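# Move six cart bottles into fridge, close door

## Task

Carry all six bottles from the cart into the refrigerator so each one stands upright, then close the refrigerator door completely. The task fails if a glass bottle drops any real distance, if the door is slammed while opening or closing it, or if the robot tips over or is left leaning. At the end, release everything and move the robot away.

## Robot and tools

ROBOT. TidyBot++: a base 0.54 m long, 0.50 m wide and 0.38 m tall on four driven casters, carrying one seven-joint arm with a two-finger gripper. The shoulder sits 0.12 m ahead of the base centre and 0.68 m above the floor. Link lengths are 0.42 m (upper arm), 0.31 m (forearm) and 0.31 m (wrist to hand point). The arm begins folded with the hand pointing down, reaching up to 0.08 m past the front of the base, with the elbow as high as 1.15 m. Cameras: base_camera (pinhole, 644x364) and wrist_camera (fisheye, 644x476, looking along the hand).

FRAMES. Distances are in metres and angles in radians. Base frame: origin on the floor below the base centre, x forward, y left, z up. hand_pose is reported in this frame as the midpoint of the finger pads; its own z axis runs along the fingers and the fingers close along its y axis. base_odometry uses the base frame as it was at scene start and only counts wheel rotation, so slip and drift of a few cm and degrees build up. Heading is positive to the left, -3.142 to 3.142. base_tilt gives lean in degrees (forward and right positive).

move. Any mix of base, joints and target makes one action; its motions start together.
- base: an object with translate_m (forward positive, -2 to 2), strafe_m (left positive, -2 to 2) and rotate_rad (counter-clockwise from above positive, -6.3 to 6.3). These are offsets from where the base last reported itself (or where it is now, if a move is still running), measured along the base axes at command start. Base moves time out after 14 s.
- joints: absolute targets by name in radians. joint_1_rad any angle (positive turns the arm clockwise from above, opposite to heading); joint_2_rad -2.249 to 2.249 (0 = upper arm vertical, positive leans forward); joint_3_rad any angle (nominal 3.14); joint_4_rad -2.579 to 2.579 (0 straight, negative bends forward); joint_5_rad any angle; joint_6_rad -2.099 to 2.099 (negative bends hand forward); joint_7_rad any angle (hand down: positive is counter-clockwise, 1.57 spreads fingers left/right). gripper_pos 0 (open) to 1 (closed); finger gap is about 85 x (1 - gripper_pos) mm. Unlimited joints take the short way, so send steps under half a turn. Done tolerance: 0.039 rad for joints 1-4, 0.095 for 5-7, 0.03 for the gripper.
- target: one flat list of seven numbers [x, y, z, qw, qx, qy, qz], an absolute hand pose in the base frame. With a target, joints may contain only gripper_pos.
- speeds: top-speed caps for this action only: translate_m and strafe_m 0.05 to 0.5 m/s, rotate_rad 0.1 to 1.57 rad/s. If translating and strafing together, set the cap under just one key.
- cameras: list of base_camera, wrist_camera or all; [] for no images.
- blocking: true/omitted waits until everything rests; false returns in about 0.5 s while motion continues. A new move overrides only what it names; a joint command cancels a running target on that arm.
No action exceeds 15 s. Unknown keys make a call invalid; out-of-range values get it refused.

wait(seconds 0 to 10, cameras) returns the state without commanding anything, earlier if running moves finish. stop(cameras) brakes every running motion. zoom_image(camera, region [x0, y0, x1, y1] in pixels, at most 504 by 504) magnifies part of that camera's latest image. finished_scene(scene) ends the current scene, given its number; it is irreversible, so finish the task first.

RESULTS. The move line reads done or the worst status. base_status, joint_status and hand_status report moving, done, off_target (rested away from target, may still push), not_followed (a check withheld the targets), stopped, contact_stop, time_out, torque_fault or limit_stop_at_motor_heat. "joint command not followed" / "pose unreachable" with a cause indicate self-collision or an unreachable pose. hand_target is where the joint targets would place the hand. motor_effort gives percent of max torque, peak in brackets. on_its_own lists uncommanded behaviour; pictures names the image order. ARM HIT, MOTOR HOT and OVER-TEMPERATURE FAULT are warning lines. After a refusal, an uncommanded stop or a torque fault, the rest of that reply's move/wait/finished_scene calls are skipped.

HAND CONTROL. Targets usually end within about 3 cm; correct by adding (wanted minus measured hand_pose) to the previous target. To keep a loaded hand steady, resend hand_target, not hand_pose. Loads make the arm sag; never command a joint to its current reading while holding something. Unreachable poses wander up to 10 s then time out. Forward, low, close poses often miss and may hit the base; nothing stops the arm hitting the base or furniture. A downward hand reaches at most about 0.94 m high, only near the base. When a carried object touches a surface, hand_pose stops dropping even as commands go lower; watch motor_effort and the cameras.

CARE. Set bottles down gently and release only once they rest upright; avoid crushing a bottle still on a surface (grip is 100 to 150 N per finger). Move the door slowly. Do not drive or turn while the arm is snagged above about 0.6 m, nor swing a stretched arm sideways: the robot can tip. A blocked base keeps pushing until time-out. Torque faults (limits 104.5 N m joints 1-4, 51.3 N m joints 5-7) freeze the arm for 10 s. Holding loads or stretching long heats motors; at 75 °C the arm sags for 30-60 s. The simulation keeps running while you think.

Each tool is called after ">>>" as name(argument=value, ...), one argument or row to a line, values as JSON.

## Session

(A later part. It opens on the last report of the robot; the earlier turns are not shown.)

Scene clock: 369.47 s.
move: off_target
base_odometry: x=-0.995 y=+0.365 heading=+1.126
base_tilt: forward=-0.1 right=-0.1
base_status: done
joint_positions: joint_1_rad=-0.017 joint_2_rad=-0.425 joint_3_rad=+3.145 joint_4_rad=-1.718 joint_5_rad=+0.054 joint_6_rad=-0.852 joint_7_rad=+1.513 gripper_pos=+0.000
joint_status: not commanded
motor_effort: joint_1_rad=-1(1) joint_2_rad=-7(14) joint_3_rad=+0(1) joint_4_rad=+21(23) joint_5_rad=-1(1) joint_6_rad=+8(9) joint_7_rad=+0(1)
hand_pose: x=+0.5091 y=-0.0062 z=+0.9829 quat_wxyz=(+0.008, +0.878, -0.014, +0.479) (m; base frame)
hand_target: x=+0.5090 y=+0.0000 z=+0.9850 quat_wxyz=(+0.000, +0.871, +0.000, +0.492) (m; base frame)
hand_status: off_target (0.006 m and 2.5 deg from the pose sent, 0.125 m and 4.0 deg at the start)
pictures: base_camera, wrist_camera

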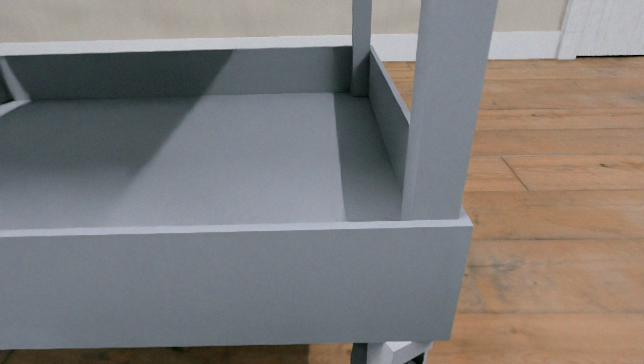

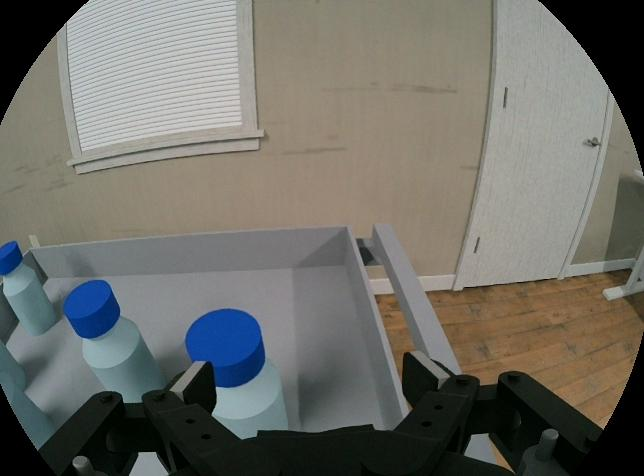

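>>> move(
  target=[0.590, 0.052, 0.872, 0, 0.8705, 0, 0.492],
  cameras=["wrist_camera"],
)

Scene clock: 384.80 s.
move: off_target
base_odometry: x=-0.995 y=+0.365 heading=+1.126
base_tilt: forward=-0.1 right=-0.1
base_status: not commanded
joint_positions: joint_1_rad=+0.169 joint_2_rad=-0.261 joint_3_rad=+2.854 joint_4_rad=-1.963 joint_5_rad=+0.114 joint_6_rad=-0.415 joint_7_rad=+1.347 gripper_pos=+0.000
joint_status: not commanded
motor_effort: joint_1_rad=+0(1) joint_2_rad=-12(14) joint_3_rad=+1(2) joint_4_rad=+22(23) joint_5_rad=+0(1) joint_6_rad=+7(9) joint_7_rad=+0(0)
hand_pose: x=+0.5840 y=+0.0531 z=+0.8810 quat_wxyz=(-0.004, +0.872, +0.002, +0.489) (m; base frame)
hand_target: x=+0.5900 y=+0.0520 z=+0.8720 quat_wxyz=(+0.000, +0.871, +0.000, +0.492) (m; base frame)
hand_status: off_target (0.011 m and 0.6 deg from the pose sent, 0.149 m and 2.5 deg at the start)
pictures: wrist_camera

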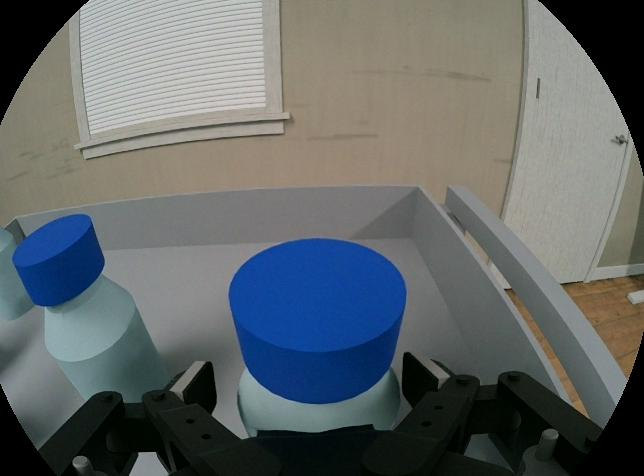

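>>> move(
  joints={"gripper_pos": 1},
  cameras=[],
)

>>> move(
  target=[0.57, 0.052, 1.01, 0, 0.866, 0, 0.5],
  cameras=["wrist_camera"],
)

Scene clock: 392.60 s.
move: off_target
base_odometry: x=-0.995 y=+0.365 heading=+1.126
base_tilt: forward=-0.1 right=-0.1
base_status: not commanded
joint_positions: joint_1_rad=+0.172 joint_2_rad=-0.261 joint_3_rad=+2.853 joint_4_rad=-1.963 joint_5_rad=+0.116 joint_6_rad=-0.409 joint_7_rad=+1.346 gripper_pos=+0.253
joint_status: gripper_pos off_target (ended at +0.253, target +1.000)
motor_effort: joint_1_rad=-1(2) joint_2_rad=-11(13) joint_3_rad=+1(1) joint_4_rad=+21(23) joint_5_rad=+0(1) joint_6_rad=+8(9) joint_7_rad=+0(1)
hand_pose: x=+0.5851 y=+0.0523 z=+0.8824 quat_wxyz=(-0.003, +0.871, +0.002, +0.492) (m; base frame)
hand_target: x=+0.5900 y=+0.0520 z=+0.8720 quat_wxyz=(+0.000, +0.871, +0.000, +0.492) (m; base frame)
hand_status: not commanded
pictures: none
No camera images: "cameras" was empty.

Scene clock: 394.43 s.
move: off_target
base_odometry: x=-0.995 y=+0.365 heading=+1.126
base_tilt: forward=-0.1 right=-0.1
base_status: not commanded
joint_positions: joint_1_rad=+0.070 joint_2_rad=-0.258 joint_3_rad=+2.924 joint_4_rad=-1.613 joint_5_rad=+0.116 joint_6_rad=-0.773 joint_7_rad=+1.346 gripper_pos=+0.253
joint_status: not commanded
motor_effort: joint_1_rad=+0(1) joint_2_rad=-15(16) joint_3_rad=+1(2) joint_4_rad=+25(27) joint_5_rad=+0(1) joint_6_rad=+10(11) joint_7_rad=+0(0)
hand_pose: x=+0.5785 y=+0.0581 z=+0.9903 quat_wxyz=(-0.009, +0.873, -0.007, +0.488) (m; base frame)
hand_target: x=+0.5700 y=+0.0520 z=+1.0100 quat_wxyz=(+0.000, +0.866, +0.000, +0.500) (m; base frame)
hand_status: off_target (0.022 m and 2.0 deg from the pose sent, 0.128 m and 1.1 deg at the start)
pictures: wrist_camera

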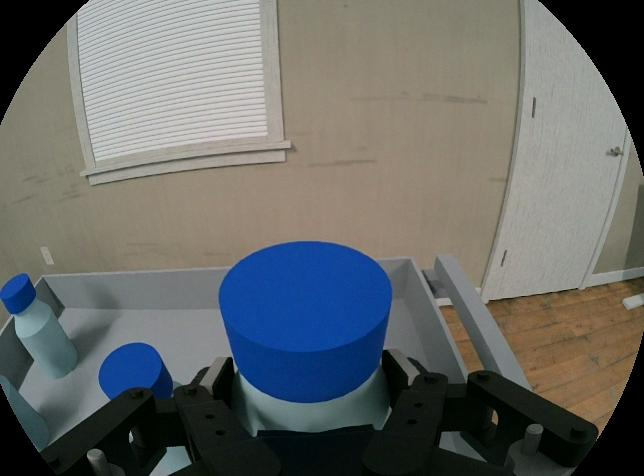

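>>> move(
  base={"translate_m": -0.2},
  target=[0.60, 0, 1.085, 0, 0.866, 0, 0.5],
  cameras=[],
)

>>> move(
  base={"translate_m": -0.582, "strafe_m": -0.278, "rotate_rad": 3.126},
  speeds={"rotate_rad": 1.2},
  cameras=["wrist_camera", "base_camera"],
)

Scene clock: 406.70 s.
move: off_target
base_odometry: x=-1.082 y=+0.185 heading=+1.126
base_tilt: forward=-0.1 right=-0.1
base_status: done
joint_positions: joint_1_rad=-0.002 joint_2_rad=-0.173 joint_3_rad=+3.138 joint_4_rad=-1.283 joint_5_rad=+0.061 joint_6_rad=-0.978 joint_7_rad=+1.511 gripper_pos=+0.253
joint_status: not commanded
motor_effort: joint_1_rad=-1(2) joint_2_rad=-18(20) joint_3_rad=+0(2) joint_4_rad=+24(26) joint_5_rad=+0(1) joint_6_rad=+10(11) joint_7_rad=+0(1)
hand_pose: x=+0.5986 y=-0.0112 z=+1.0823 quat_wxyz=(+0.014, +0.864, -0.021, +0.503) (m; base frame)
hand_target: x=+0.6000 y=+0.0000 z=+1.0850 quat_wxyz=(+0.000, +0.866, +0.000, +0.500) (m; base frame)
hand_status: off_target (0.012 m and 2.9 deg from the pose sent, 0.113 m and 2.0 deg at the start)
pictures: none
No camera images: "cameras" was empty.

Scene clock: 410.77 s.
move: done
base_odometry: x=-1.081 y=-0.461 heading=-2.032
base_tilt: forward=-0.1 right=-0.1
base_status: done
joint_positions: joint_1_rad=-0.014 joint_2_rad=-0.159 joint_3_rad=+3.152 joint_4_rad=-1.283 joint_5_rad=+0.051 joint_6_rad=-0.979 joint_7_rad=+1.512 gripper_pos=+0.253
joint_status: not commanded
motor_effort: joint_1_rad=+0(2) joint_2_rad=-18(22) joint_3_rad=+0(3) joint_4_rad=+24(24) joint_5_rad=+0(2) joint_6_rad=+10(11) joint_7_rad=+0(1)
hand_pose: x=+0.6043 y=-0.0104 z=+1.0752 quat_wxyz=(+0.009, +0.868, -0.022, +0.496) (m; base frame)
hand_target: x=+0.6000 y=+0.0000 z=+1.0850 quat_wxyz=(+0.000, +0.866, +0.000, +0.500) (m; base frame)
hand_status: not commanded
pictures: base_camera, wrist_camera

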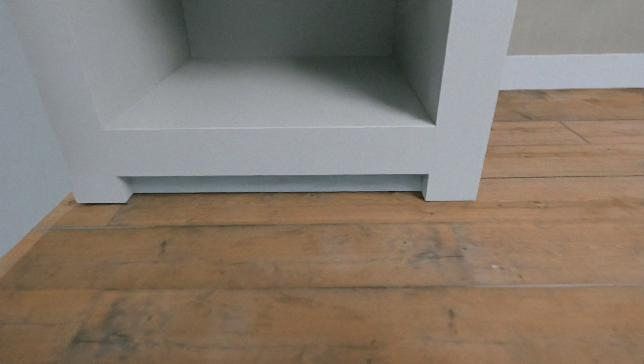

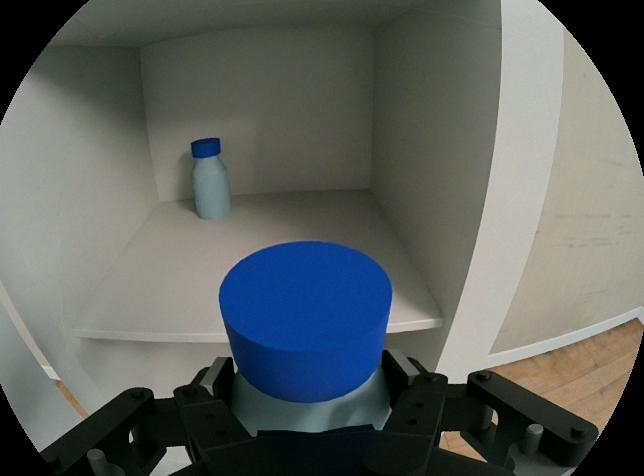

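>>> move(
  base={"translate_m": 0.37, "strafe_m": 0.04},
  target=[0.61, -0.075, 1.085, 0, 0.866, 0, 0.5],
  speeds={"translate_m": 0.35},
  cameras=[],
)

>>> move(
  target=[0.745, -0.075, 1.047, -0.006, 0.858, 0.006, 0.513],
  cameras=["wrist_camera"],
)

Scene clock: 435.77 s.
move: off_target
base_odometry: x=-1.210 y=-0.810 heading=-2.031
base_tilt: forward=-0.1 right=-0.1
base_status: done
joint_positions: joint_1_rad=+0.004 joint_2_rad=-0.123 joint_3_rad=+3.376 joint_4_rad=-1.251 joint_5_rad=-0.185 joint_6_rad=-1.004 joint_7_rad=+1.800 gripper_pos=+0.253
joint_status: not commanded
motor_effort: joint_1_rad=+0(2) joint_2_rad=-20(23) joint_3_rad=-1(2) joint_4_rad=+24(25) joint_5_rad=-3(4) joint_6_rad=+10(11) joint_7_rad=+0(1)
hand_pose: x=+0.6123 y=-0.0792 z=+1.0726 quat_wxyz=(+0.009, +0.871, -0.016, +0.491) (m; base frame)
hand_target: x=+0.6100 y=-0.0750 z=+1.0850 quat_wxyz=(+0.000, +0.866, +0.000, +0.500) (m; base frame)
hand_status: off_target (0.013 m and 2.4 deg from the pose sent, 0.066 m and 2.8 deg at the start)
pictures: none
No camera images: "cameras" was empty.

Scene clock: 437.10 s.
move: off_target
base_odometry: x=-1.210 y=-0.810 heading=-2.031
base_tilt: forward=-0.1 right=-0.1
base_status: not commanded
joint_positions: joint_1_rad=+0.177 joint_2_rad=+0.139 joint_3_rad=+3.207 joint_4_rad=-1.136 joint_5_rad=-0.248 joint_6_rad=-0.888 joint_7_rad=+1.832 gripper_pos=+0.253
joint_status: not commanded
motor_effort: joint_1_rad=+0(1) joint_2_rad=-32(34) joint_3_rad=-1(1) joint_4_rad=+24(25) joint_5_rad=-3(3) joint_6_rad=+9(11) joint_7_rad=+0(1)
hand_pose: x=+0.7321 y=-0.0858 z=+1.0232 quat_wxyz=(+0.003, +0.876, -0.013, +0.481) (m; base frame)
hand_target: x=+0.7450 y=-0.0750 z=+1.0470 quat_wxyz=(-0.006, +0.858, +0.006, +0.513) (m; base frame)
hand_status: off_target (0.029 m and 4.9 deg from the pose sent, 0.135 m and 4.2 deg at the start)
pictures: wrist_camera

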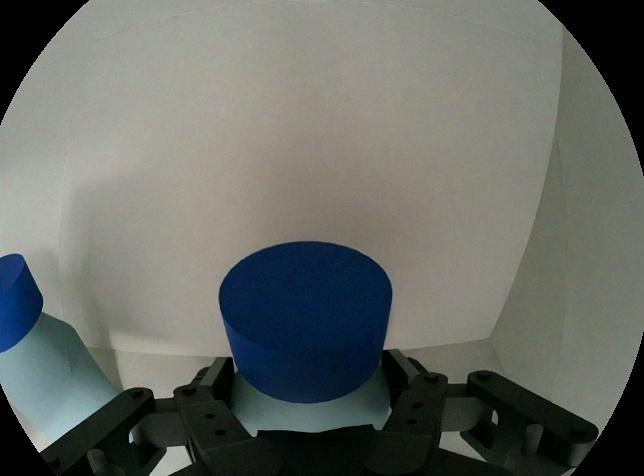

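>>> move(
  target=[0.745, -0.075, 1.035, -0.006, 0.856, 0.006, 0.517],
  cameras=[],
)

>>> move(
  target=[0.745, -0.075, 1.018, -0.006, 0.862, 0.006, 0.507],
  cameras=["wrist_camera"],
)

Scene clock: 444.57 s.
move: off_target
base_odometry: x=-1.210 y=-0.810 heading=-2.031
base_tilt: forward=-0.1 right=-0.1
base_status: not commanded
joint_positions: joint_1_rad=+0.178 joint_2_rad=+0.138 joint_3_rad=+3.207 joint_4_rad=-1.166 joint_5_rad=-0.268 joint_6_rad=-0.832 joint_7_rad=+1.856 gripper_pos=+0.253
joint_status: not commanded
motor_effort: joint_1_rad=+0(1) joint_2_rad=-30(32) joint_3_rad=+0(1) joint_4_rad=+23(25) joint_5_rad=-3(3) joint_6_rad=+9(10) joint_7_rad=+0(0)
hand_pose: x=+0.7389 y=-0.0861 z=+1.0226 quat_wxyz=(+0.003, +0.869, -0.010, +0.494) (m; base frame)
hand_target: x=+0.7450 y=-0.0750 z=+1.0350 quat_wxyz=(-0.006, +0.856, +0.006, +0.517) (m; base frame)
hand_status: off_target (0.018 m and 3.7 deg from the pose sent, 0.021 m and 5.3 deg at the start)
pictures: none
No camera images: "cameras" was empty.

Scene clock: 445.20 s.
move: off_target
base_odometry: x=-1.210 y=-0.810 heading=-2.031
base_tilt: forward=-0.1 right=-0.1
base_status: not commanded
joint_positions: joint_1_rad=+0.178 joint_2_rad=+0.132 joint_3_rad=+3.205 joint_4_rad=-1.182 joint_5_rad=-0.269 joint_6_rad=-0.809 joint_7_rad=+1.858 gripper_pos=+0.253
joint_status: not commanded
motor_effort: joint_1_rad=+0(1) joint_2_rad=-26(30) joint_3_rad=+0(1) joint_4_rad=+21(23) joint_5_rad=-2(3) joint_6_rad=+7(9) joint_7_rad=+1(1)
hand_pose: x=+0.7394 y=-0.0861 z=+1.0223 quat_wxyz=(+0.004, +0.866, -0.011, +0.499) (m; base frame)
hand_target: x=+0.7450 y=-0.0750 z=+1.0180 quat_wxyz=(-0.006, +0.862, +0.006, +0.507) (m; base frame)
hand_status: off_target (0.013 m and 2.5 deg from the pose sent, 0.013 m and 2.7 deg at the start)
pictures: wrist_camera

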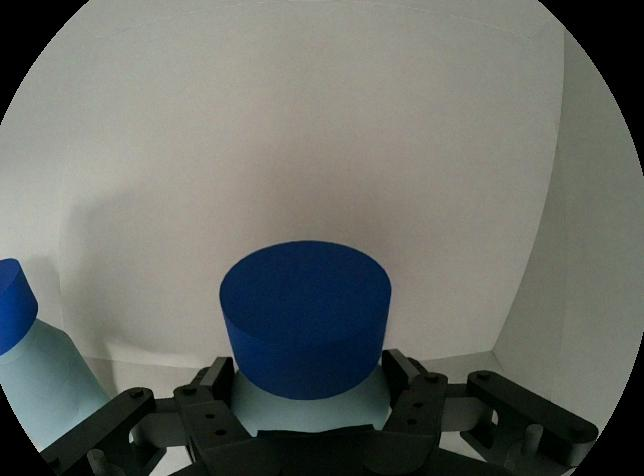

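>>> move(
  joints={"gripper_pos": 0.05},
  cameras=["wrist_camera"],
)

>>> move(
  target=[0.68, -0.078, 1.065, 0, 0.862, 0, 0.507],
  cameras=["wrist_camera"],
)

>>> move(
  base={"translate_m": -0.45},
  target=[0.55, 0, 1.08, 0, 0.8705, 0, 0.492],
  cameras=["wrist_camera"],
)

Scene clock: 459.07 s.
move: done
base_odometry: x=-1.210 y=-0.810 heading=-2.031
base_tilt: forward=-0.1 right=-0.1
base_status: not commanded
joint_positions: joint_1_rad=+0.178 joint_2_rad=+0.132 joint_3_rad=+3.205 joint_4_rad=-1.186 joint_5_rad=-0.269 joint_6_rad=-0.809 joint_7_rad=+1.861 gripper_pos=+0.050
joint_status: all done
motor_effort: joint_1_rad=-1(1) joint_2_rad=-28(29) joint_3_rad=+0(1) joint_4_rad=+22(22) joint_5_rad=-3(3) joint_6_rad=+8(8) joint_7_rad=+0(1)
hand_pose: x=+0.7391 y=-0.0862 z=+1.0200 quat_wxyz=(+0.004, +0.867, -0.010, +0.497) (m; base frame)
hand_target: x=+0.7450 y=-0.0750 z=+1.0180 quat_wxyz=(-0.006, +0.862, +0.006, +0.507) (m; base frame)
hand_status: not commanded
pictures: wrist_camera

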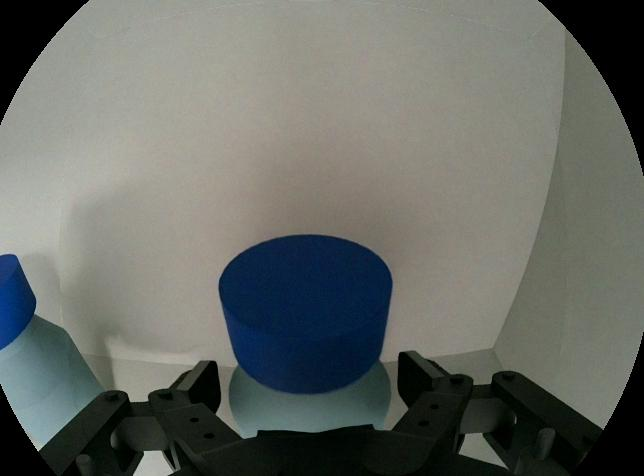

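Scene clock: 460.13 s.
move: off_target
base_odometry: x=-1.210 y=-0.810 heading=-2.031
base_tilt: forward=-0.1 right=-0.1
base_status: not commanded
joint_positions: joint_1_rad=+0.132 joint_2_rad=+0.008 joint_3_rad=+3.274 joint_4_rad=-1.186 joint_5_rad=-0.269 joint_6_rad=-0.882 joint_7_rad=+1.861 gripper_pos=+0.050
joint_status: not commanded
motor_effort: joint_1_rad=-1(1) joint_2_rad=-23(31) joint_3_rad=+0(1) joint_4_rad=+21(22) joint_5_rad=-3(3) joint_6_rad=+7(9) joint_7_rad=+0(0)
hand_pose: x=+0.6828 y=-0.0849 z=+1.0754 quat_wxyz=(+0.011, +0.854, -0.010, +0.520) (m; base frame)
hand_target: x=+0.6800 y=-0.0780 z=+1.0650 quat_wxyz=(+0.000, +0.862, +0.000, +0.507) (m; base frame)
hand_status: off_target (0.013 m and 2.4 deg from the pose sent, 0.075 m and 1.8 deg at the start)
pictures: wrist_camera

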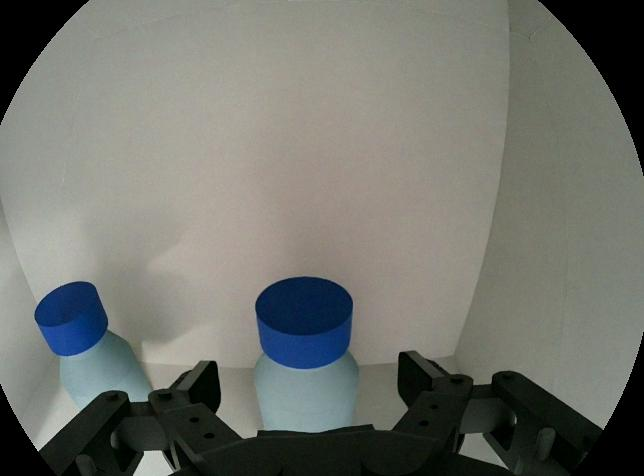

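Scene clock: 462.40 s.
move: off_target
base_odometry: x=-1.010 y=-0.406 heading=-2.031
base_tilt: forward=-0.2 right=-0.1
base_status: done
joint_positions: joint_1_rad=+0.001 joint_2_rad=-0.263 joint_3_rad=+3.170 joint_4_rad=-1.304 joint_5_rad=-0.056 joint_6_rad=-1.014 joint_7_rad=+1.631 gripper_pos=+0.050
joint_status: not commanded
motor_effort: joint_1_rad=+0(2) joint_2_rad=-11(29) joint_3_rad=+0(2) joint_4_rad=+20(22) joint_5_rad=-1(3) joint_6_rad=+8(9) joint_7_rad=+0(0)
hand_pose: x=+0.5568 y=+0.0006 z=+1.1026 quat_wxyz=(-0.008, +0.856, +0.011, +0.518) (m; base frame)
hand_target: x=+0.5500 y=+0.0000 z=+1.0800 quat_wxyz=(+0.000, +0.871, +0.000, +0.492) (m; base frame)
hand_status: off_target (0.024 m and 3.8 deg from the pose sent, 0.158 m and 4.1 deg at the start)
pictures: wrist_camera

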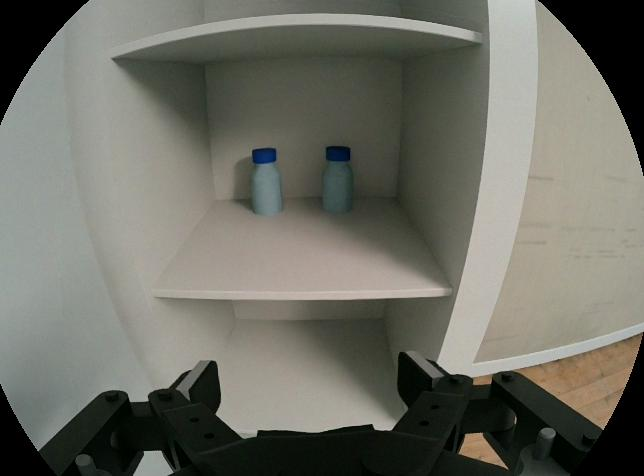

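>>> move(
  base={"translate_m": -0.598, "strafe_m": -0.509, "rotate_rad": -3.11},
  joints={"gripper_pos": 0},
  cameras=[],
)

>>> move(
  base={"translate_m": 0.1},
  target=[0.515, 0, 0.985, 0, 0.8705, 0, 0.492],
  cameras=["wrist_camera", "base_camera"],
)

Scene clock: 491.30 s.
move: done
base_odometry: x=-1.201 y=+0.355 heading=+1.143
base_tilt: forward=-0.1 right=-0.1
base_status: done
joint_positions: joint_1_rad=-0.006 joint_2_rad=-0.263 joint_3_rad=+3.161 joint_4_rad=-1.307 joint_5_rad=-0.049 joint_6_rad=-1.014 joint_7_rad=+1.631 gripper_pos=+0.000
joint_status: all done
motor_effort: joint_1_rad=-1(2) joint_2_rad=-11(15) joint_3_rad=+0(3) joint_4_rad=+20(21) joint_5_rad=-2(2) joint_6_rad=+8(9) joint_7_rad=+0(1)
hand_pose: x=+0.5568 y=+0.0067 z=+1.1004 quat_wxyz=(-0.008, +0.856, +0.019, +0.516) (m; base frame)
hand_target: x=+0.5500 y=+0.0000 z=+1.0800 quat_wxyz=(+0.000, +0.871, +0.000, +0.492) (m; base frame)
hand_status: not commanded
pictures: none
No camera images: "cameras" was empty.

Scene clock: 492.87 s.
move: off_target
base_odometry: x=-1.159 y=+0.447 heading=+1.142
base_tilt: forward=-0.1 right=-0.1
base_status: done
joint_positions: joint_1_rad=-0.006 joint_2_rad=-0.411 joint_3_rad=+3.161 joint_4_rad=-1.712 joint_5_rad=-0.049 joint_6_rad=-0.844 joint_7_rad=+1.631 gripper_pos=+0.000
joint_status: not commanded
motor_effort: joint_1_rad=-1(1) joint_2_rad=-7(14) joint_3_rad=+0(1) joint_4_rad=+21(23) joint_5_rad=-2(2) joint_6_rad=+7(9) joint_7_rad=+0(1)
hand_pose: x=+0.5154 y=+0.0058 z=+0.9827 quat_wxyz=(-0.010, +0.878, +0.014, +0.478) (m; base frame)
hand_target: x=+0.5150 y=+0.0000 z=+0.9850 quat_wxyz=(+0.000, +0.871, +0.000, +0.492) (m; base frame)
hand_status: off_target (0.006 m and 2.6 deg from the pose sent, 0.123 m and 3.9 deg at the start)
pictures: base_camera, wrist_camera

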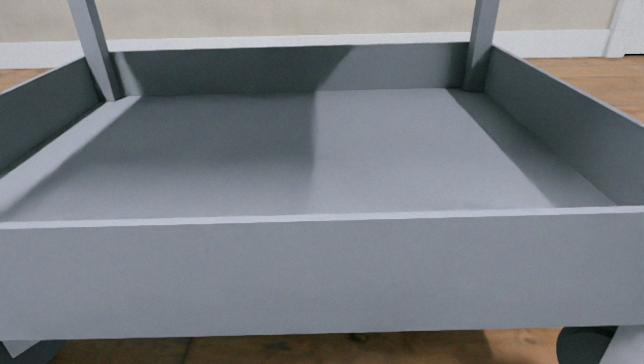

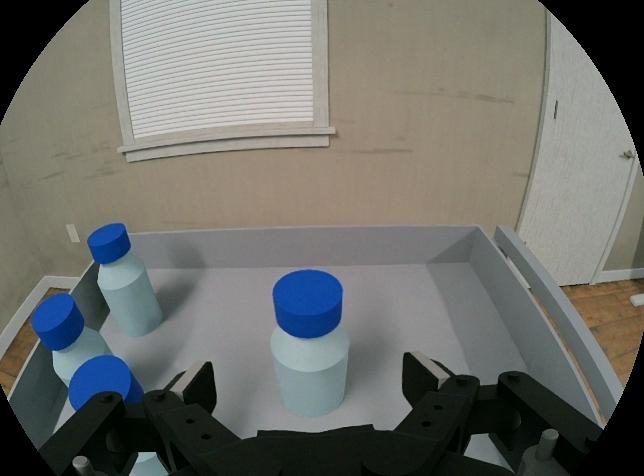

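>>> move(
  target=[0.638, 0.014, 0.872, 0, 0.8705, 0, 0.492],
  cameras=["wrist_camera"],
)

Scene clock: 505.93 s.
move: done
base_odometry: x=-1.159 y=+0.446 heading=+1.142
base_tilt: forward=-0.1 right=-0.1
base_status: not commanded
joint_positions: joint_1_rad=+0.012 joint_2_rad=-0.141 joint_3_rad=+3.098 joint_4_rad=-1.892 joint_5_rad=+0.029 joint_6_rad=-0.373 joint_7_rad=+1.521 gripper_pos=+0.000
joint_status: not commanded
motor_effort: joint_1_rad=-1(1) joint_2_rad=-17(21) joint_3_rad=+0(1) joint_4_rad=+22(23) joint_5_rad=-1(2) joint_6_rad=+8(9) joint_7_rad=+0(0)
hand_pose: x=+0.6333 y=+0.0150 z=+0.8783 quat_wxyz=(-0.006, +0.873, +0.002, +0.487) (m; base frame)
hand_target: x=+0.6380 y=+0.0140 z=+0.8720 quat_wxyz=(+0.000, +0.871, +0.000, +0.492) (m; base frame)
hand_status: done (0.008 m and 1.0 deg from the pose sent, 0.165 m and 2.6 deg at the start)
pictures: wrist_camera

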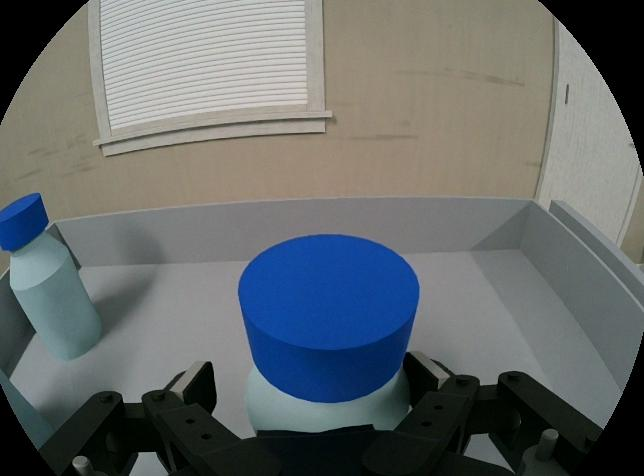

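>>> move(
  target=[0.638, 0.004, 0.872, 0, 0.8705, 0, 0.492],
  cameras=["wrist_camera"],
)

>>> move(
  joints={"gripper_pos": 1},
  cameras=[],
)

>>> move(
  target=[0.61, 0.004, 1.01, 0, 0.866, 0, 0.5],
  cameras=["wrist_camera"],
)

Scene clock: 514.90 s.
move: done
base_odometry: x=-1.159 y=+0.446 heading=+1.142
base_tilt: forward=-0.1 right=-0.1
base_status: not commanded
joint_positions: joint_1_rad=+0.004 joint_2_rad=-0.141 joint_3_rad=+3.123 joint_4_rad=-1.892 joint_5_rad=+0.029 joint_6_rad=-0.369 joint_7_rad=+1.529 gripper_pos=+0.000
joint_status: not commanded
motor_effort: joint_1_rad=-1(2) joint_2_rad=-18(18) joint_3_rad=-1(1) joint_4_rad=+22(22) joint_5_rad=-1(1) joint_6_rad=+7(9) joint_7_rad=+0(1)
hand_pose: x=+0.6343 y=+0.0062 z=+0.8792 quat_wxyz=(-0.001, +0.872, -0.002, +0.489) (m; base frame)
hand_target: x=+0.6380 y=+0.0040 z=+0.8720 quat_wxyz=(+0.000, +0.871, +0.000, +0.492) (m; base frame)
hand_status: done (0.008 m and 0.5 deg from the pose sent, 0.014 m and 1.0 deg at the start)
pictures: wrist_camera

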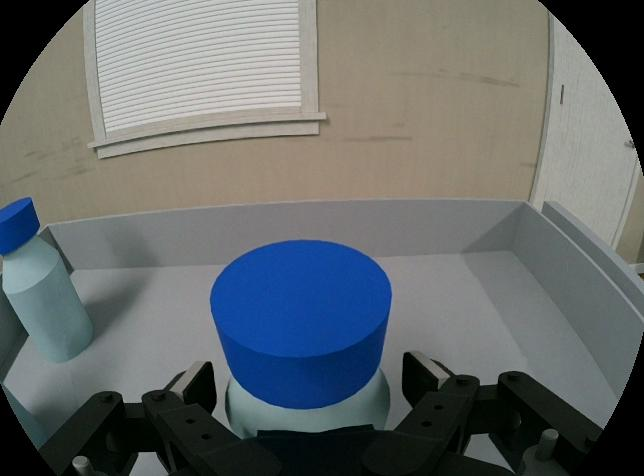

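Scene clock: 516.00 s.
move: off_target
base_odometry: x=-1.159 y=+0.446 heading=+1.142
base_tilt: forward=-0.1 right=-0.1
base_status: not commanded
joint_positions: joint_1_rad=+0.004 joint_2_rad=-0.141 joint_3_rad=+3.123 joint_4_rad=-1.893 joint_5_rad=+0.029 joint_6_rad=-0.366 joint_7_rad=+1.529 gripper_pos=+0.249
joint_status: gripper_pos off_target (ended at +0.249, target +1.000)
motor_effort: joint_1_rad=+0(1) joint_2_rad=-17(19) joint_3_rad=+0(1) joint_4_rad=+22(24) joint_5_rad=-1(1) joint_6_rad=+8(9) joint_7_rad=+0(0)
hand_pose: x=+0.6348 y=+0.0064 z=+0.8801 quat_wxyz=(-0.002, +0.872, -0.002, +0.490) (m; base frame)
hand_target: x=+0.6380 y=+0.0040 z=+0.8720 quat_wxyz=(+0.000, +0.871, +0.000, +0.492) (m; base frame)
hand_status: not commanded
pictures: none
No camera images: "cameras" was empty.

Scene clock: 517.80 s.
move: off_target
base_odometry: x=-1.159 y=+0.446 heading=+1.142
base_tilt: forward=-0.1 right=-0.1
base_status: not commanded
joint_positions: joint_1_rad=+0.004 joint_2_rad=-0.172 joint_3_rad=+3.123 joint_4_rad=-1.570 joint_5_rad=+0.029 joint_6_rad=-0.737 joint_7_rad=+1.529 gripper_pos=+0.249
joint_status: not commanded
motor_effort: joint_1_rad=+0(1) joint_2_rad=-20(23) joint_3_rad=+0(1) joint_4_rad=+26(28) joint_5_rad=-1(1) joint_6_rad=+11(12) joint_7_rad=+0(0)
hand_pose: x=+0.6194 y=+0.0037 z=+0.9841 quat_wxyz=(+0.002, +0.876, -0.006, +0.482) (m; base frame)
hand_target: x=+0.6100 y=+0.0040 z=+1.0100 quat_wxyz=(+0.000, +0.866, +0.000, +0.500) (m; base frame)
hand_status: off_target (0.028 m and 2.4 deg from the pose sent, 0.132 m and 1.3 deg at the start)
pictures: wrist_camera

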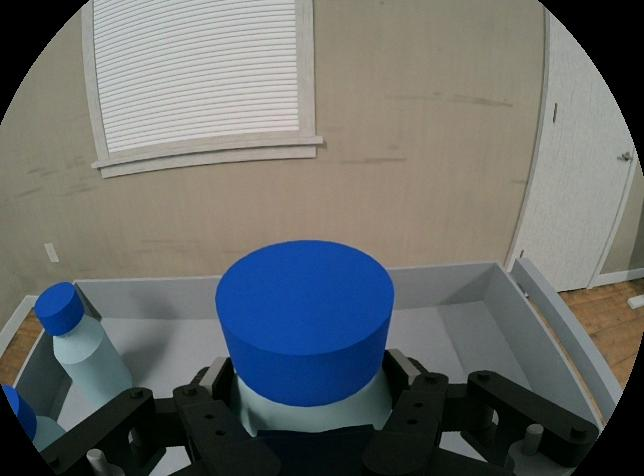

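>>> move(
  base={"translate_m": -0.2},
  target=[0.60, 0, 1.085, 0, 0.866, 0, 0.5],
  cameras=[],
)

>>> move(
  base={"translate_m": -0.593, "strafe_m": -0.487, "rotate_rad": 3.11},
  speeds={"rotate_rad": 1.2},
  cameras=["wrist_camera", "base_camera"],
)

Scene clock: 529.13 s.
move: done
base_odometry: x=-1.242 y=+0.265 heading=+1.142
base_tilt: forward=-0.1 right=-0.1
base_status: done
joint_positions: joint_1_rad=-0.003 joint_2_rad=-0.165 joint_3_rad=+3.137 joint_4_rad=-1.286 joint_5_rad=+0.029 joint_6_rad=-0.983 joint_7_rad=+1.529 gripper_pos=+0.249
joint_status: not commanded
motor_effort: joint_1_rad=+0(1) joint_2_rad=-19(25) joint_3_rad=+0(2) joint_4_rad=+25(28) joint_5_rad=-1(2) joint_6_rad=+11(12) joint_7_rad=+0(0)
hand_pose: x=+0.6008 y=-0.0021 z=+1.0756 quat_wxyz=(+0.003, +0.868, -0.014, +0.496) (m; base frame)
hand_target: x=+0.6000 y=+0.0000 z=+1.0850 quat_wxyz=(+0.000, +0.866, +0.000, +0.500) (m; base frame)
hand_status: done (0.010 m and 1.7 deg from the pose sent, 0.103 m and 2.4 deg at the start)
pictures: none
No camera images: "cameras" was empty.

Scene clock: 533.30 s.
move: done
base_odometry: x=-1.046 y=-0.477 heading=-2.032
base_tilt: forward=-0.1 right=-0.1
base_status: done
joint_positions: joint_1_rad=-0.016 joint_2_rad=-0.155 joint_3_rad=+3.152 joint_4_rad=-1.286 joint_5_rad=+0.029 joint_6_rad=-0.985 joint_7_rad=+1.529 gripper_pos=+0.249
joint_status: not commanded
motor_effort: joint_1_rad=+0(3) joint_2_rad=-19(24) joint_3_rad=+0(3) joint_4_rad=+25(26) joint_5_rad=-1(2) joint_6_rad=+11(12) joint_7_rad=+0(0)
hand_pose: x=+0.6050 y=-0.0042 z=+1.0700 quat_wxyz=(+0.002, +0.871, -0.015, +0.491) (m; base frame)
hand_target: x=+0.6000 y=+0.0000 z=+1.0850 quat_wxyz=(+0.000, +0.866, +0.000, +0.500) (m; base frame)
hand_status: not commanded
pictures: base_camera, wrist_camera

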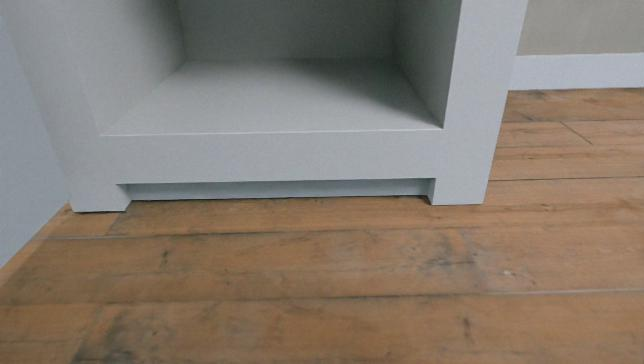

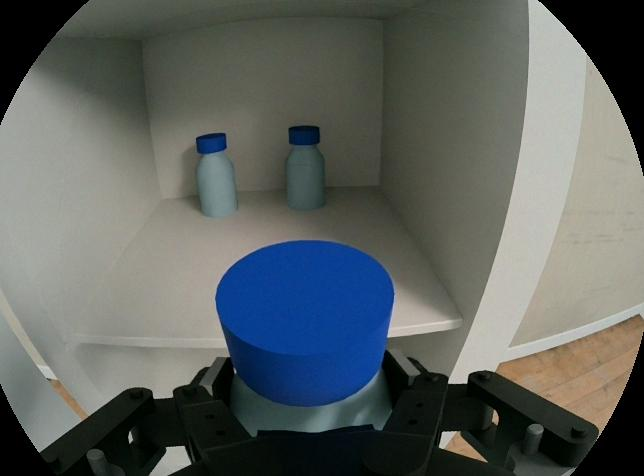

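>>> move(
  base={"translate_m": 0.356, "strafe_m": 0.018, "rotate_rad": 0.033},
  target=[0.61, 0.075, 1.085, 0, 0.866, 0, 0.5],
  speeds={"translate_m": 0.35},
  cameras=["wrist_camera"],
)

Scene clock: 554.53 s.
move: off_target
base_odometry: x=-1.188 y=-0.804 heading=-1.998
base_tilt: forward=-0.1 right=-0.1
base_status: done
joint_positions: joint_1_rad=-0.056 joint_2_rad=-0.103 joint_3_rad=+2.953 joint_4_rad=-1.242 joint_5_rad=+0.195 joint_6_rad=-1.010 joint_7_rad=+1.340 gripper_pos=+0.249
joint_status: not commanded
motor_effort: joint_1_rad=+0(3) joint_2_rad=-21(24) joint_3_rad=+0(3) joint_4_rad=+25(26) joint_5_rad=+1(2) joint_6_rad=+11(12) joint_7_rad=+0(1)
hand_pose: x=+0.6139 y=+0.0792 z=+1.0657 quat_wxyz=(-0.008, +0.875, +0.016, +0.484) (m; base frame)
hand_target: x=+0.6100 y=+0.0750 z=+1.0850 quat_wxyz=(+0.000, +0.866, +0.000, +0.500) (m; base frame)
hand_status: off_target (0.020 m and 2.9 deg from the pose sent, 0.081 m and 2.1 deg at the start)
pictures: wrist_camera

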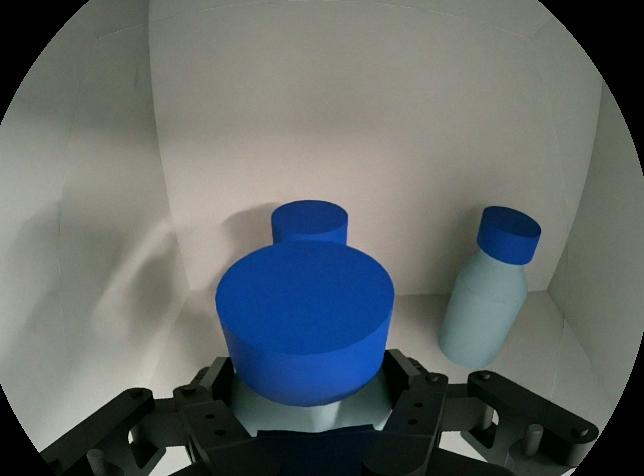

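>>> move(
  target=[0.615, 0.075, 1.035, 0.004, 0.862, -0.004, 0.507],
  cameras=[],
)

>>> move(
  target=[0.615, 0.075, 1.018, 0.004, 0.866, -0.004, 0.5],
  cameras=["wrist_camera"],
)

Scene clock: 561.50 s.
move: off_target
base_odometry: x=-1.188 y=-0.804 heading=-1.998
base_tilt: forward=-0.1 right=-0.1
base_status: not commanded
joint_positions: joint_1_rad=-0.019 joint_2_rad=-0.135 joint_3_rad=+2.916 joint_4_rad=-1.408 joint_5_rad=+0.224 joint_6_rad=-0.882 joint_7_rad=+1.278 gripper_pos=+0.249
joint_status: not commanded
motor_effort: joint_1_rad=-1(1) joint_2_rad=-17(21) joint_3_rad=+0(1) joint_4_rad=+22(25) joint_5_rad=+1(1) joint_6_rad=+8(11) joint_7_rad=+0(0)
hand_pose: x=+0.6148 y=+0.0797 z=+1.0240 quat_wxyz=(-0.005, +0.875, +0.007, +0.484) (m; base frame)
hand_target: x=+0.6150 y=+0.0750 z=+1.0350 quat_wxyz=(+0.004, +0.862, -0.004, +0.507) (m; base frame)
hand_status: off_target (0.012 m and 3.4 deg from the pose sent, 0.031 m and 4.0 deg at the start)
pictures: none
No camera images: "cameras" was empty.

Scene clock: 562.20 s.
move: done
base_odometry: x=-1.188 y=-0.804 heading=-1.998
base_tilt: forward=-0.1 right=-0.1
base_status: not commanded
joint_positions: joint_1_rad=-0.014 joint_2_rad=-0.150 joint_3_rad=+2.916 joint_4_rad=-1.440 joint_5_rad=+0.226 joint_6_rad=-0.844 joint_7_rad=+1.268 gripper_pos=+0.249
joint_status: not commanded
motor_effort: joint_1_rad=-1(1) joint_2_rad=-14(17) joint_3_rad=+0(0) joint_4_rad=+19(22) joint_5_rad=+1(1) joint_6_rad=+6(8) joint_7_rad=+0(1)
hand_pose: x=+0.6138 y=+0.0792 z=+1.0235 quat_wxyz=(-0.007, +0.870, +0.004, +0.493) (m; base frame)
hand_target: x=+0.6150 y=+0.0750 z=+1.0180 quat_wxyz=(+0.004, +0.866, -0.004, +0.500) (m; base frame)
hand_status: done (0.007 m and 1.8 deg from the pose sent, 0.008 m and 2.6 deg at the start)
pictures: wrist_camera

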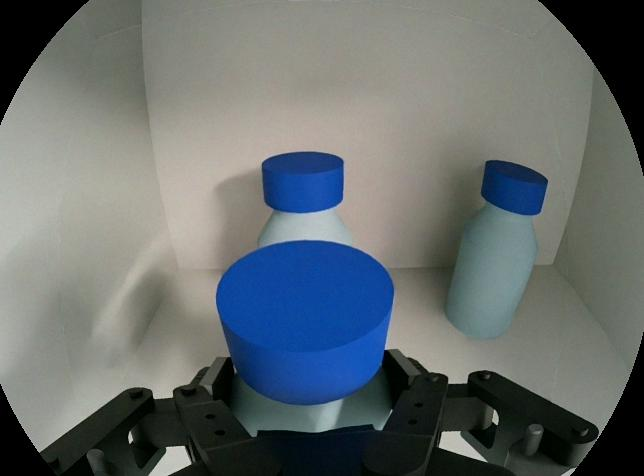

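>>> move(
  joints={"gripper_pos": 0.05},
  cameras=[],
)

>>> move(
  target=[0.55, 0.075, 1.06, 0, 0.862, 0, 0.507],
  cameras=["wrist_camera"],
)

>>> move(
  base={"translate_m": -0.4},
  target=[0.55, 0, 1.08, 0, 0.8705, 0, 0.492],
  cameras=["wrist_camera"],
)

Scene clock: 571.53 s.
move: done
base_odometry: x=-1.188 y=-0.804 heading=-1.998
base_tilt: forward=-0.1 right=-0.1
base_status: not commanded
joint_positions: joint_1_rad=-0.014 joint_2_rad=-0.150 joint_3_rad=+2.914 joint_4_rad=-1.451 joint_5_rad=+0.227 joint_6_rad=-0.843 joint_7_rad=+1.268 gripper_pos=+0.050
joint_status: all done
motor_effort: joint_1_rad=-1(1) joint_2_rad=-16(17) joint_3_rad=+0(0) joint_4_rad=+21(22) joint_5_rad=+1(1) joint_6_rad=+8(8) joint_7_rad=+0(0)
hand_pose: x=+0.6129 y=+0.0796 z=+1.0173 quat_wxyz=(-0.006, +0.872, +0.006, +0.489) (m; base frame)
hand_target: x=+0.6150 y=+0.0750 z=+1.0180 quat_wxyz=(+0.004, +0.866, -0.004, +0.500) (m; base frame)
hand_status: not commanded
pictures: none
No camera images: "cameras" was empty.

Scene clock: 572.60 s.
move: off_target
base_odometry: x=-1.188 y=-0.804 heading=-1.998
base_tilt: forward=-0.1 right=-0.1
base_status: not commanded
joint_positions: joint_1_rad=+0.061 joint_2_rad=-0.281 joint_3_rad=+2.885 joint_4_rad=-1.430 joint_5_rad=+0.204 joint_6_rad=-0.914 joint_7_rad=+1.275 gripper_pos=+0.050
joint_status: not commanded
motor_effort: joint_1_rad=+0(1) joint_2_rad=-11(18) joint_3_rad=+1(1) joint_4_rad=+21(23) joint_5_rad=+1(1) joint_6_rad=+8(8) joint_7_rad=+0(0)
hand_pose: x=+0.5581 y=+0.0615 z=+1.0697 quat_wxyz=(+0.006, +0.852, -0.016, +0.523) (m; base frame)
hand_target: x=+0.5500 y=+0.0750 z=+1.0600 quat_wxyz=(+0.000, +0.862, +0.000, +0.507) (m; base frame)
hand_status: off_target (0.018 m and 2.9 deg from the pose sent, 0.076 m and 2.6 deg at the start)
pictures: wrist_camera

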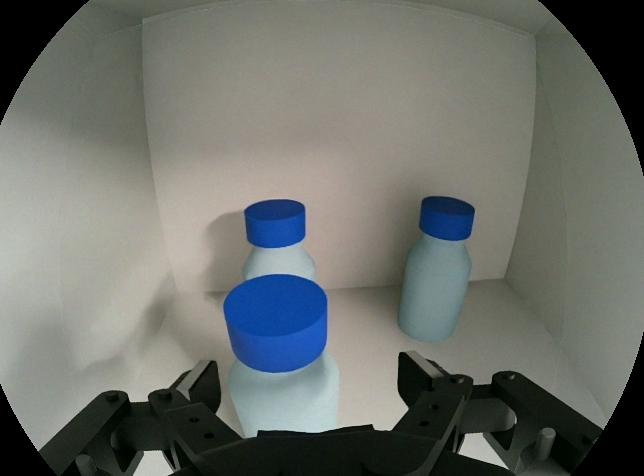

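Scene clock: 574.77 s.
move: off_target
base_odometry: x=-1.023 y=-0.440 heading=-1.998
base_tilt: forward=-0.1 right=-0.1
base_status: done
joint_positions: joint_1_rad=+0.003 joint_2_rad=-0.278 joint_3_rad=+3.134 joint_4_rad=-1.337 joint_5_rad=+0.062 joint_6_rad=-1.014 joint_7_rad=+1.511 gripper_pos=+0.050
joint_status: not commanded
motor_effort: joint_1_rad=+0(1) joint_2_rad=-10(15) joint_3_rad=+0(2) joint_4_rad=+20(21) joint_5_rad=+0(1) joint_6_rad=+8(9) joint_7_rad=+0(0)
hand_pose: x=+0.5501 y=-0.0121 z=+1.0913 quat_wxyz=(+0.015, +0.860, -0.023, +0.510) (m; base frame)
hand_target: x=+0.5500 y=+0.0000 z=+1.0800 quat_wxyz=(+0.000, +0.871, +0.000, +0.492) (m; base frame)
hand_status: off_target (0.017 m and 4.0 deg from the pose sent, 0.063 m and 4.6 deg at the start)
pictures: wrist_camera

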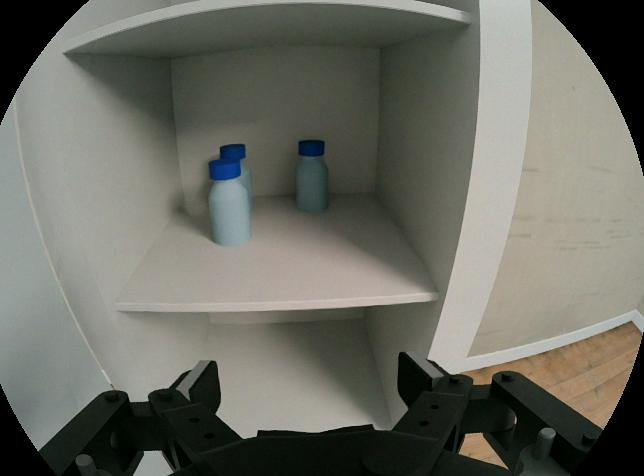

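>>> move(
  base={"translate_m": -0.591, "strafe_m": -0.618, "rotate_rad": -3.126},
  joints={"gripper_pos": 0},
  cameras=[],
)

>>> move(
  base={"translate_m": 0.1},
  target=[0.5, 0, 0.985, 0, 0.8705, 0, 0.492],
  cameras=["wrist_camera", "base_camera"],
)

Scene clock: 603.33 s.
move: done
base_odometry: x=-1.340 y=+0.354 heading=+1.160
base_tilt: forward=-0.1 right=-0.1
base_status: done
joint_positions: joint_1_rad=-0.005 joint_2_rad=-0.270 joint_3_rad=+3.141 joint_4_rad=-1.336 joint_5_rad=+0.054 joint_6_rad=-1.014 joint_7_rad=+1.511 gripper_pos=+0.000
joint_status: all done
motor_effort: joint_1_rad=+0(1) joint_2_rad=-10(16) joint_3_rad=+0(2) joint_4_rad=+20(21) joint_5_rad=-1(1) joint_6_rad=+8(9) joint_7_rad=+0(1)
hand_pose: x=+0.5535 y=-0.0107 z=+1.0877 quat_wxyz=(+0.011, +0.862, -0.023, +0.506) (m; base frame)
hand_target: x=+0.5500 y=+0.0000 z=+1.0800 quat_wxyz=(+0.000, +0.871, +0.000, +0.492) (m; base frame)
hand_status: not commanded
pictures: none
No camera images: "cameras" was empty.

Scene clock: 604.93 s.
move: off_target
base_odometry: x=-1.300 y=+0.446 heading=+1.159
base_tilt: forward=-0.1 right=-0.1
base_status: done
joint_positions: joint_1_rad=-0.005 joint_2_rad=-0.446 joint_3_rad=+3.141 joint_4_rad=-1.726 joint_5_rad=+0.054 joint_6_rad=-0.865 joint_7_rad=+1.513 gripper_pos=+0.000
joint_status: not commanded
motor_effort: joint_1_rad=+0(1) joint_2_rad=-5(13) joint_3_rad=+0(1) joint_4_rad=+21(23) joint_5_rad=-1(1) joint_6_rad=+8(9) joint_7_rad=+0(0)
hand_pose: x=+0.4999 y=-0.0094 z=+0.9831 quat_wxyz=(+0.011, +0.878, -0.018, +0.479) (m; base frame)
hand_target: x=+0.5000 y=+0.0000 z=+0.9850 quat_wxyz=(+0.000, +0.871, +0.000, +0.492) (m; base frame)
hand_status: off_target (0.010 m and 3.0 deg from the pose sent, 0.116 m and 3.5 deg at the start)
pictures: base_camera, wrist_camera

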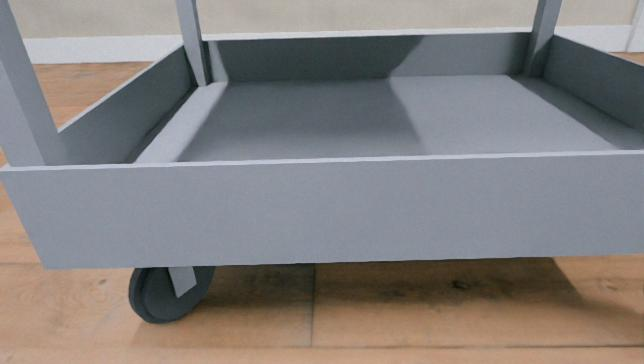

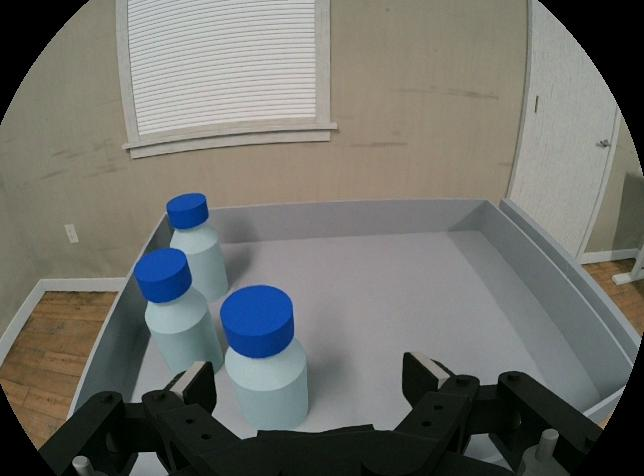

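>>> move(
  target=[0.57, 0.014, 0.93, -0.0735, 0.8607, 0.1301, 0.4865],
  cameras=["wrist_camera"],
)

Scene clock: 632.93 s.
move: off_target
base_odometry: x=-1.300 y=+0.446 heading=+1.159
base_tilt: forward=-0.1 right=-0.1
base_status: not commanded
joint_positions: joint_1_rad=-0.420 joint_2_rad=-0.352 joint_3_rad=+3.603 joint_4_rad=-1.811 joint_5_rad=-0.270 joint_6_rad=-0.690 joint_7_rad=+2.077 gripper_pos=+0.000
joint_status: not commanded
motor_effort: joint_1_rad=+0(1) joint_2_rad=-8(9) joint_3_rad=-3(3) joint_4_rad=+22(22) joint_5_rad=-3(4) joint_6_rad=+7(9) joint_7_rad=+0(1)
hand_pose: x=+0.5601 y=+0.0086 z=+0.9410 quat_wxyz=(-0.068, +0.863, +0.125, +0.485) (m; base frame)
hand_target: x=+0.5700 y=+0.0140 z=+0.9300 quat_wxyz=(-0.074, +0.861, +0.130, +0.487) (m; base frame)
hand_status: off_target (0.016 m and 0.9 deg from the pose sent, 0.091 m and 19.7 deg at the start)
pictures: wrist_camera

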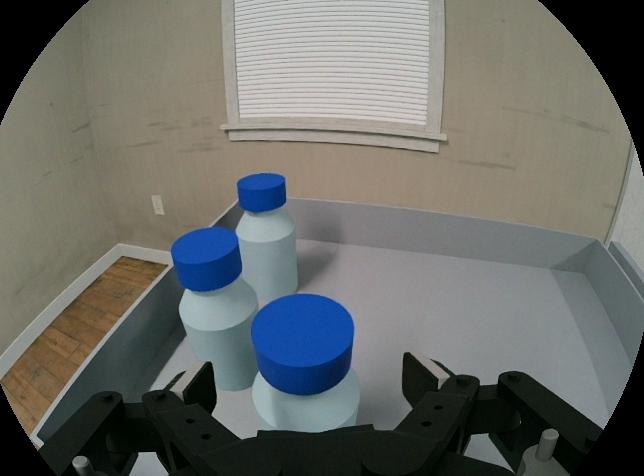

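>>> move(
  target=[0.606, 0.028, 0.87, -0.0735, 0.8607, 0.1301, 0.4865],
  cameras=["wrist_camera"],
)

Scene clock: 650.60 s.
move: done
base_odometry: x=-1.300 y=+0.446 heading=+1.159
base_tilt: forward=-0.1 right=-0.1
base_status: not commanded
joint_positions: joint_1_rad=-0.545 joint_2_rad=-0.251 joint_3_rad=+3.731 joint_4_rad=-1.946 joint_5_rad=-0.467 joint_6_rad=-0.486 joint_7_rad=+2.282 gripper_pos=+0.000
joint_status: not commanded
motor_effort: joint_1_rad=-1(1) joint_2_rad=-11(13) joint_3_rad=-3(4) joint_4_rad=+21(23) joint_5_rad=-3(4) joint_6_rad=+6(7) joint_7_rad=+0(0)
hand_pose: x=+0.5991 y=+0.0278 z=+0.8774 quat_wxyz=(-0.078, +0.863, +0.131, +0.482) (m; base frame)
hand_target: x=+0.6060 y=+0.0280 z=+0.8700 quat_wxyz=(-0.074, +0.861, +0.130, +0.487) (m; base frame)
hand_status: done (0.010 m and 0.7 deg from the pose sent, 0.087 m and 0.9 deg at the start)
pictures: wrist_camera

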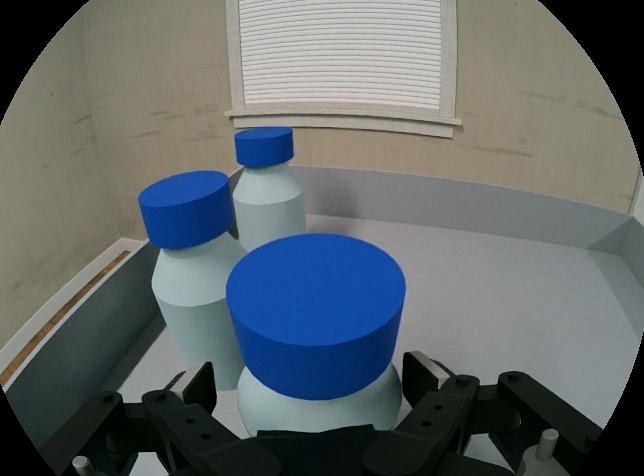

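>>> move(
  joints={"gripper_pos": 1},
  cameras=[],
)

>>> move(
  target=[0.585, 0.02, 1.01, -0.0747, 0.8563, 0.1294, 0.4944],
  cameras=["wrist_camera"],
)

>>> move(
  base={"translate_m": -0.2},
  target=[0.60, 0, 1.085, 0, 0.866, 0, 0.5],
  cameras=[],
)

Scene clock: 666.33 s.
move: off_target
base_odometry: x=-1.300 y=+0.446 heading=+1.159
base_tilt: forward=-0.1 right=-0.1
base_status: not commanded
joint_positions: joint_1_rad=-0.545 joint_2_rad=-0.250 joint_3_rad=+3.731 joint_4_rad=-1.946 joint_5_rad=-0.469 joint_6_rad=-0.480 joint_7_rad=+2.283 gripper_pos=+0.250
joint_status: gripper_pos off_target (ended at +0.250, target +1.000)
motor_effort: joint_1_rad=+0(2) joint_2_rad=-10(11) joint_3_rad=-2(4) joint_4_rad=+20(22) joint_5_rad=-3(4) joint_6_rad=+6(6) joint_7_rad=+0(1)
hand_pose: x=+0.6003 y=+0.0270 z=+0.8788 quat_wxyz=(-0.077, +0.862, +0.130, +0.485) (m; base frame)
hand_target: x=+0.6060 y=+0.0280 z=+0.8700 quat_wxyz=(-0.074, +0.861, +0.130, +0.487) (m; base frame)
hand_status: not commanded
pictures: none
No camera images: "cameras" was empty.

Scene clock: 667.93 s.
move: done
base_odometry: x=-1.300 y=+0.446 heading=+1.159
base_tilt: forward=-0.1 right=-0.1
base_status: not commanded
joint_positions: joint_1_rad=-0.265 joint_2_rad=-0.238 joint_3_rad=+3.522 joint_4_rad=-1.587 joint_5_rad=-0.444 joint_6_rad=-0.838 joint_7_rad=+2.177 gripper_pos=+0.250
joint_status: not commanded
motor_effort: joint_1_rad=-1(1) joint_2_rad=-16(17) joint_3_rad=-2(3) joint_4_rad=+25(27) joint_5_rad=-6(6) joint_6_rad=+8(10) joint_7_rad=+0(0)
hand_pose: x=+0.5901 y=+0.0244 z=+1.0031 quat_wxyz=(-0.082, +0.852, +0.139, +0.498) (m; base frame)
hand_target: x=+0.5850 y=+0.0200 z=+1.0100 quat_wxyz=(-0.075, +0.856, +0.129, +0.494) (m; base frame)
hand_status: done (0.010 m and 1.5 deg from the pose sent, 0.132 m and 1.3 deg at the start)
pictures: wrist_camera

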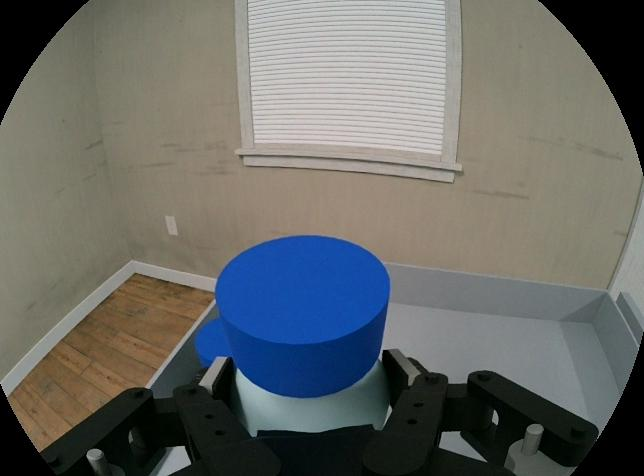

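Scene clock: 669.87 s.
move: off_target
base_odometry: x=-1.381 y=+0.262 heading=+1.159
base_tilt: forward=-0.1 right=-0.1
base_status: done
joint_positions: joint_1_rad=-0.031 joint_2_rad=-0.171 joint_3_rad=+3.178 joint_4_rad=-1.284 joint_5_rad=-0.057 joint_6_rad=-0.981 joint_7_rad=+1.633 gripper_pos=+0.250
joint_status: not commanded
motor_effort: joint_1_rad=-1(1) joint_2_rad=-18(20) joint_3_rad=+0(2) joint_4_rad=+24(26) joint_5_rad=-2(6) joint_6_rad=+11(12) joint_7_rad=+0(1)
hand_pose: x=+0.5993 y=+0.0111 z=+1.0802 quat_wxyz=(-0.014, +0.865, +0.021, +0.501) (m; base frame)
hand_target: x=+0.6000 y=+0.0000 z=+1.0850 quat_wxyz=(+0.000, +0.866, +0.000, +0.500) (m; base frame)
hand_status: off_target (0.012 m and 2.9 deg from the pose sent, 0.086 m and 18.6 deg at the start)
pictures: none
No camera images: "cameras" was empty.


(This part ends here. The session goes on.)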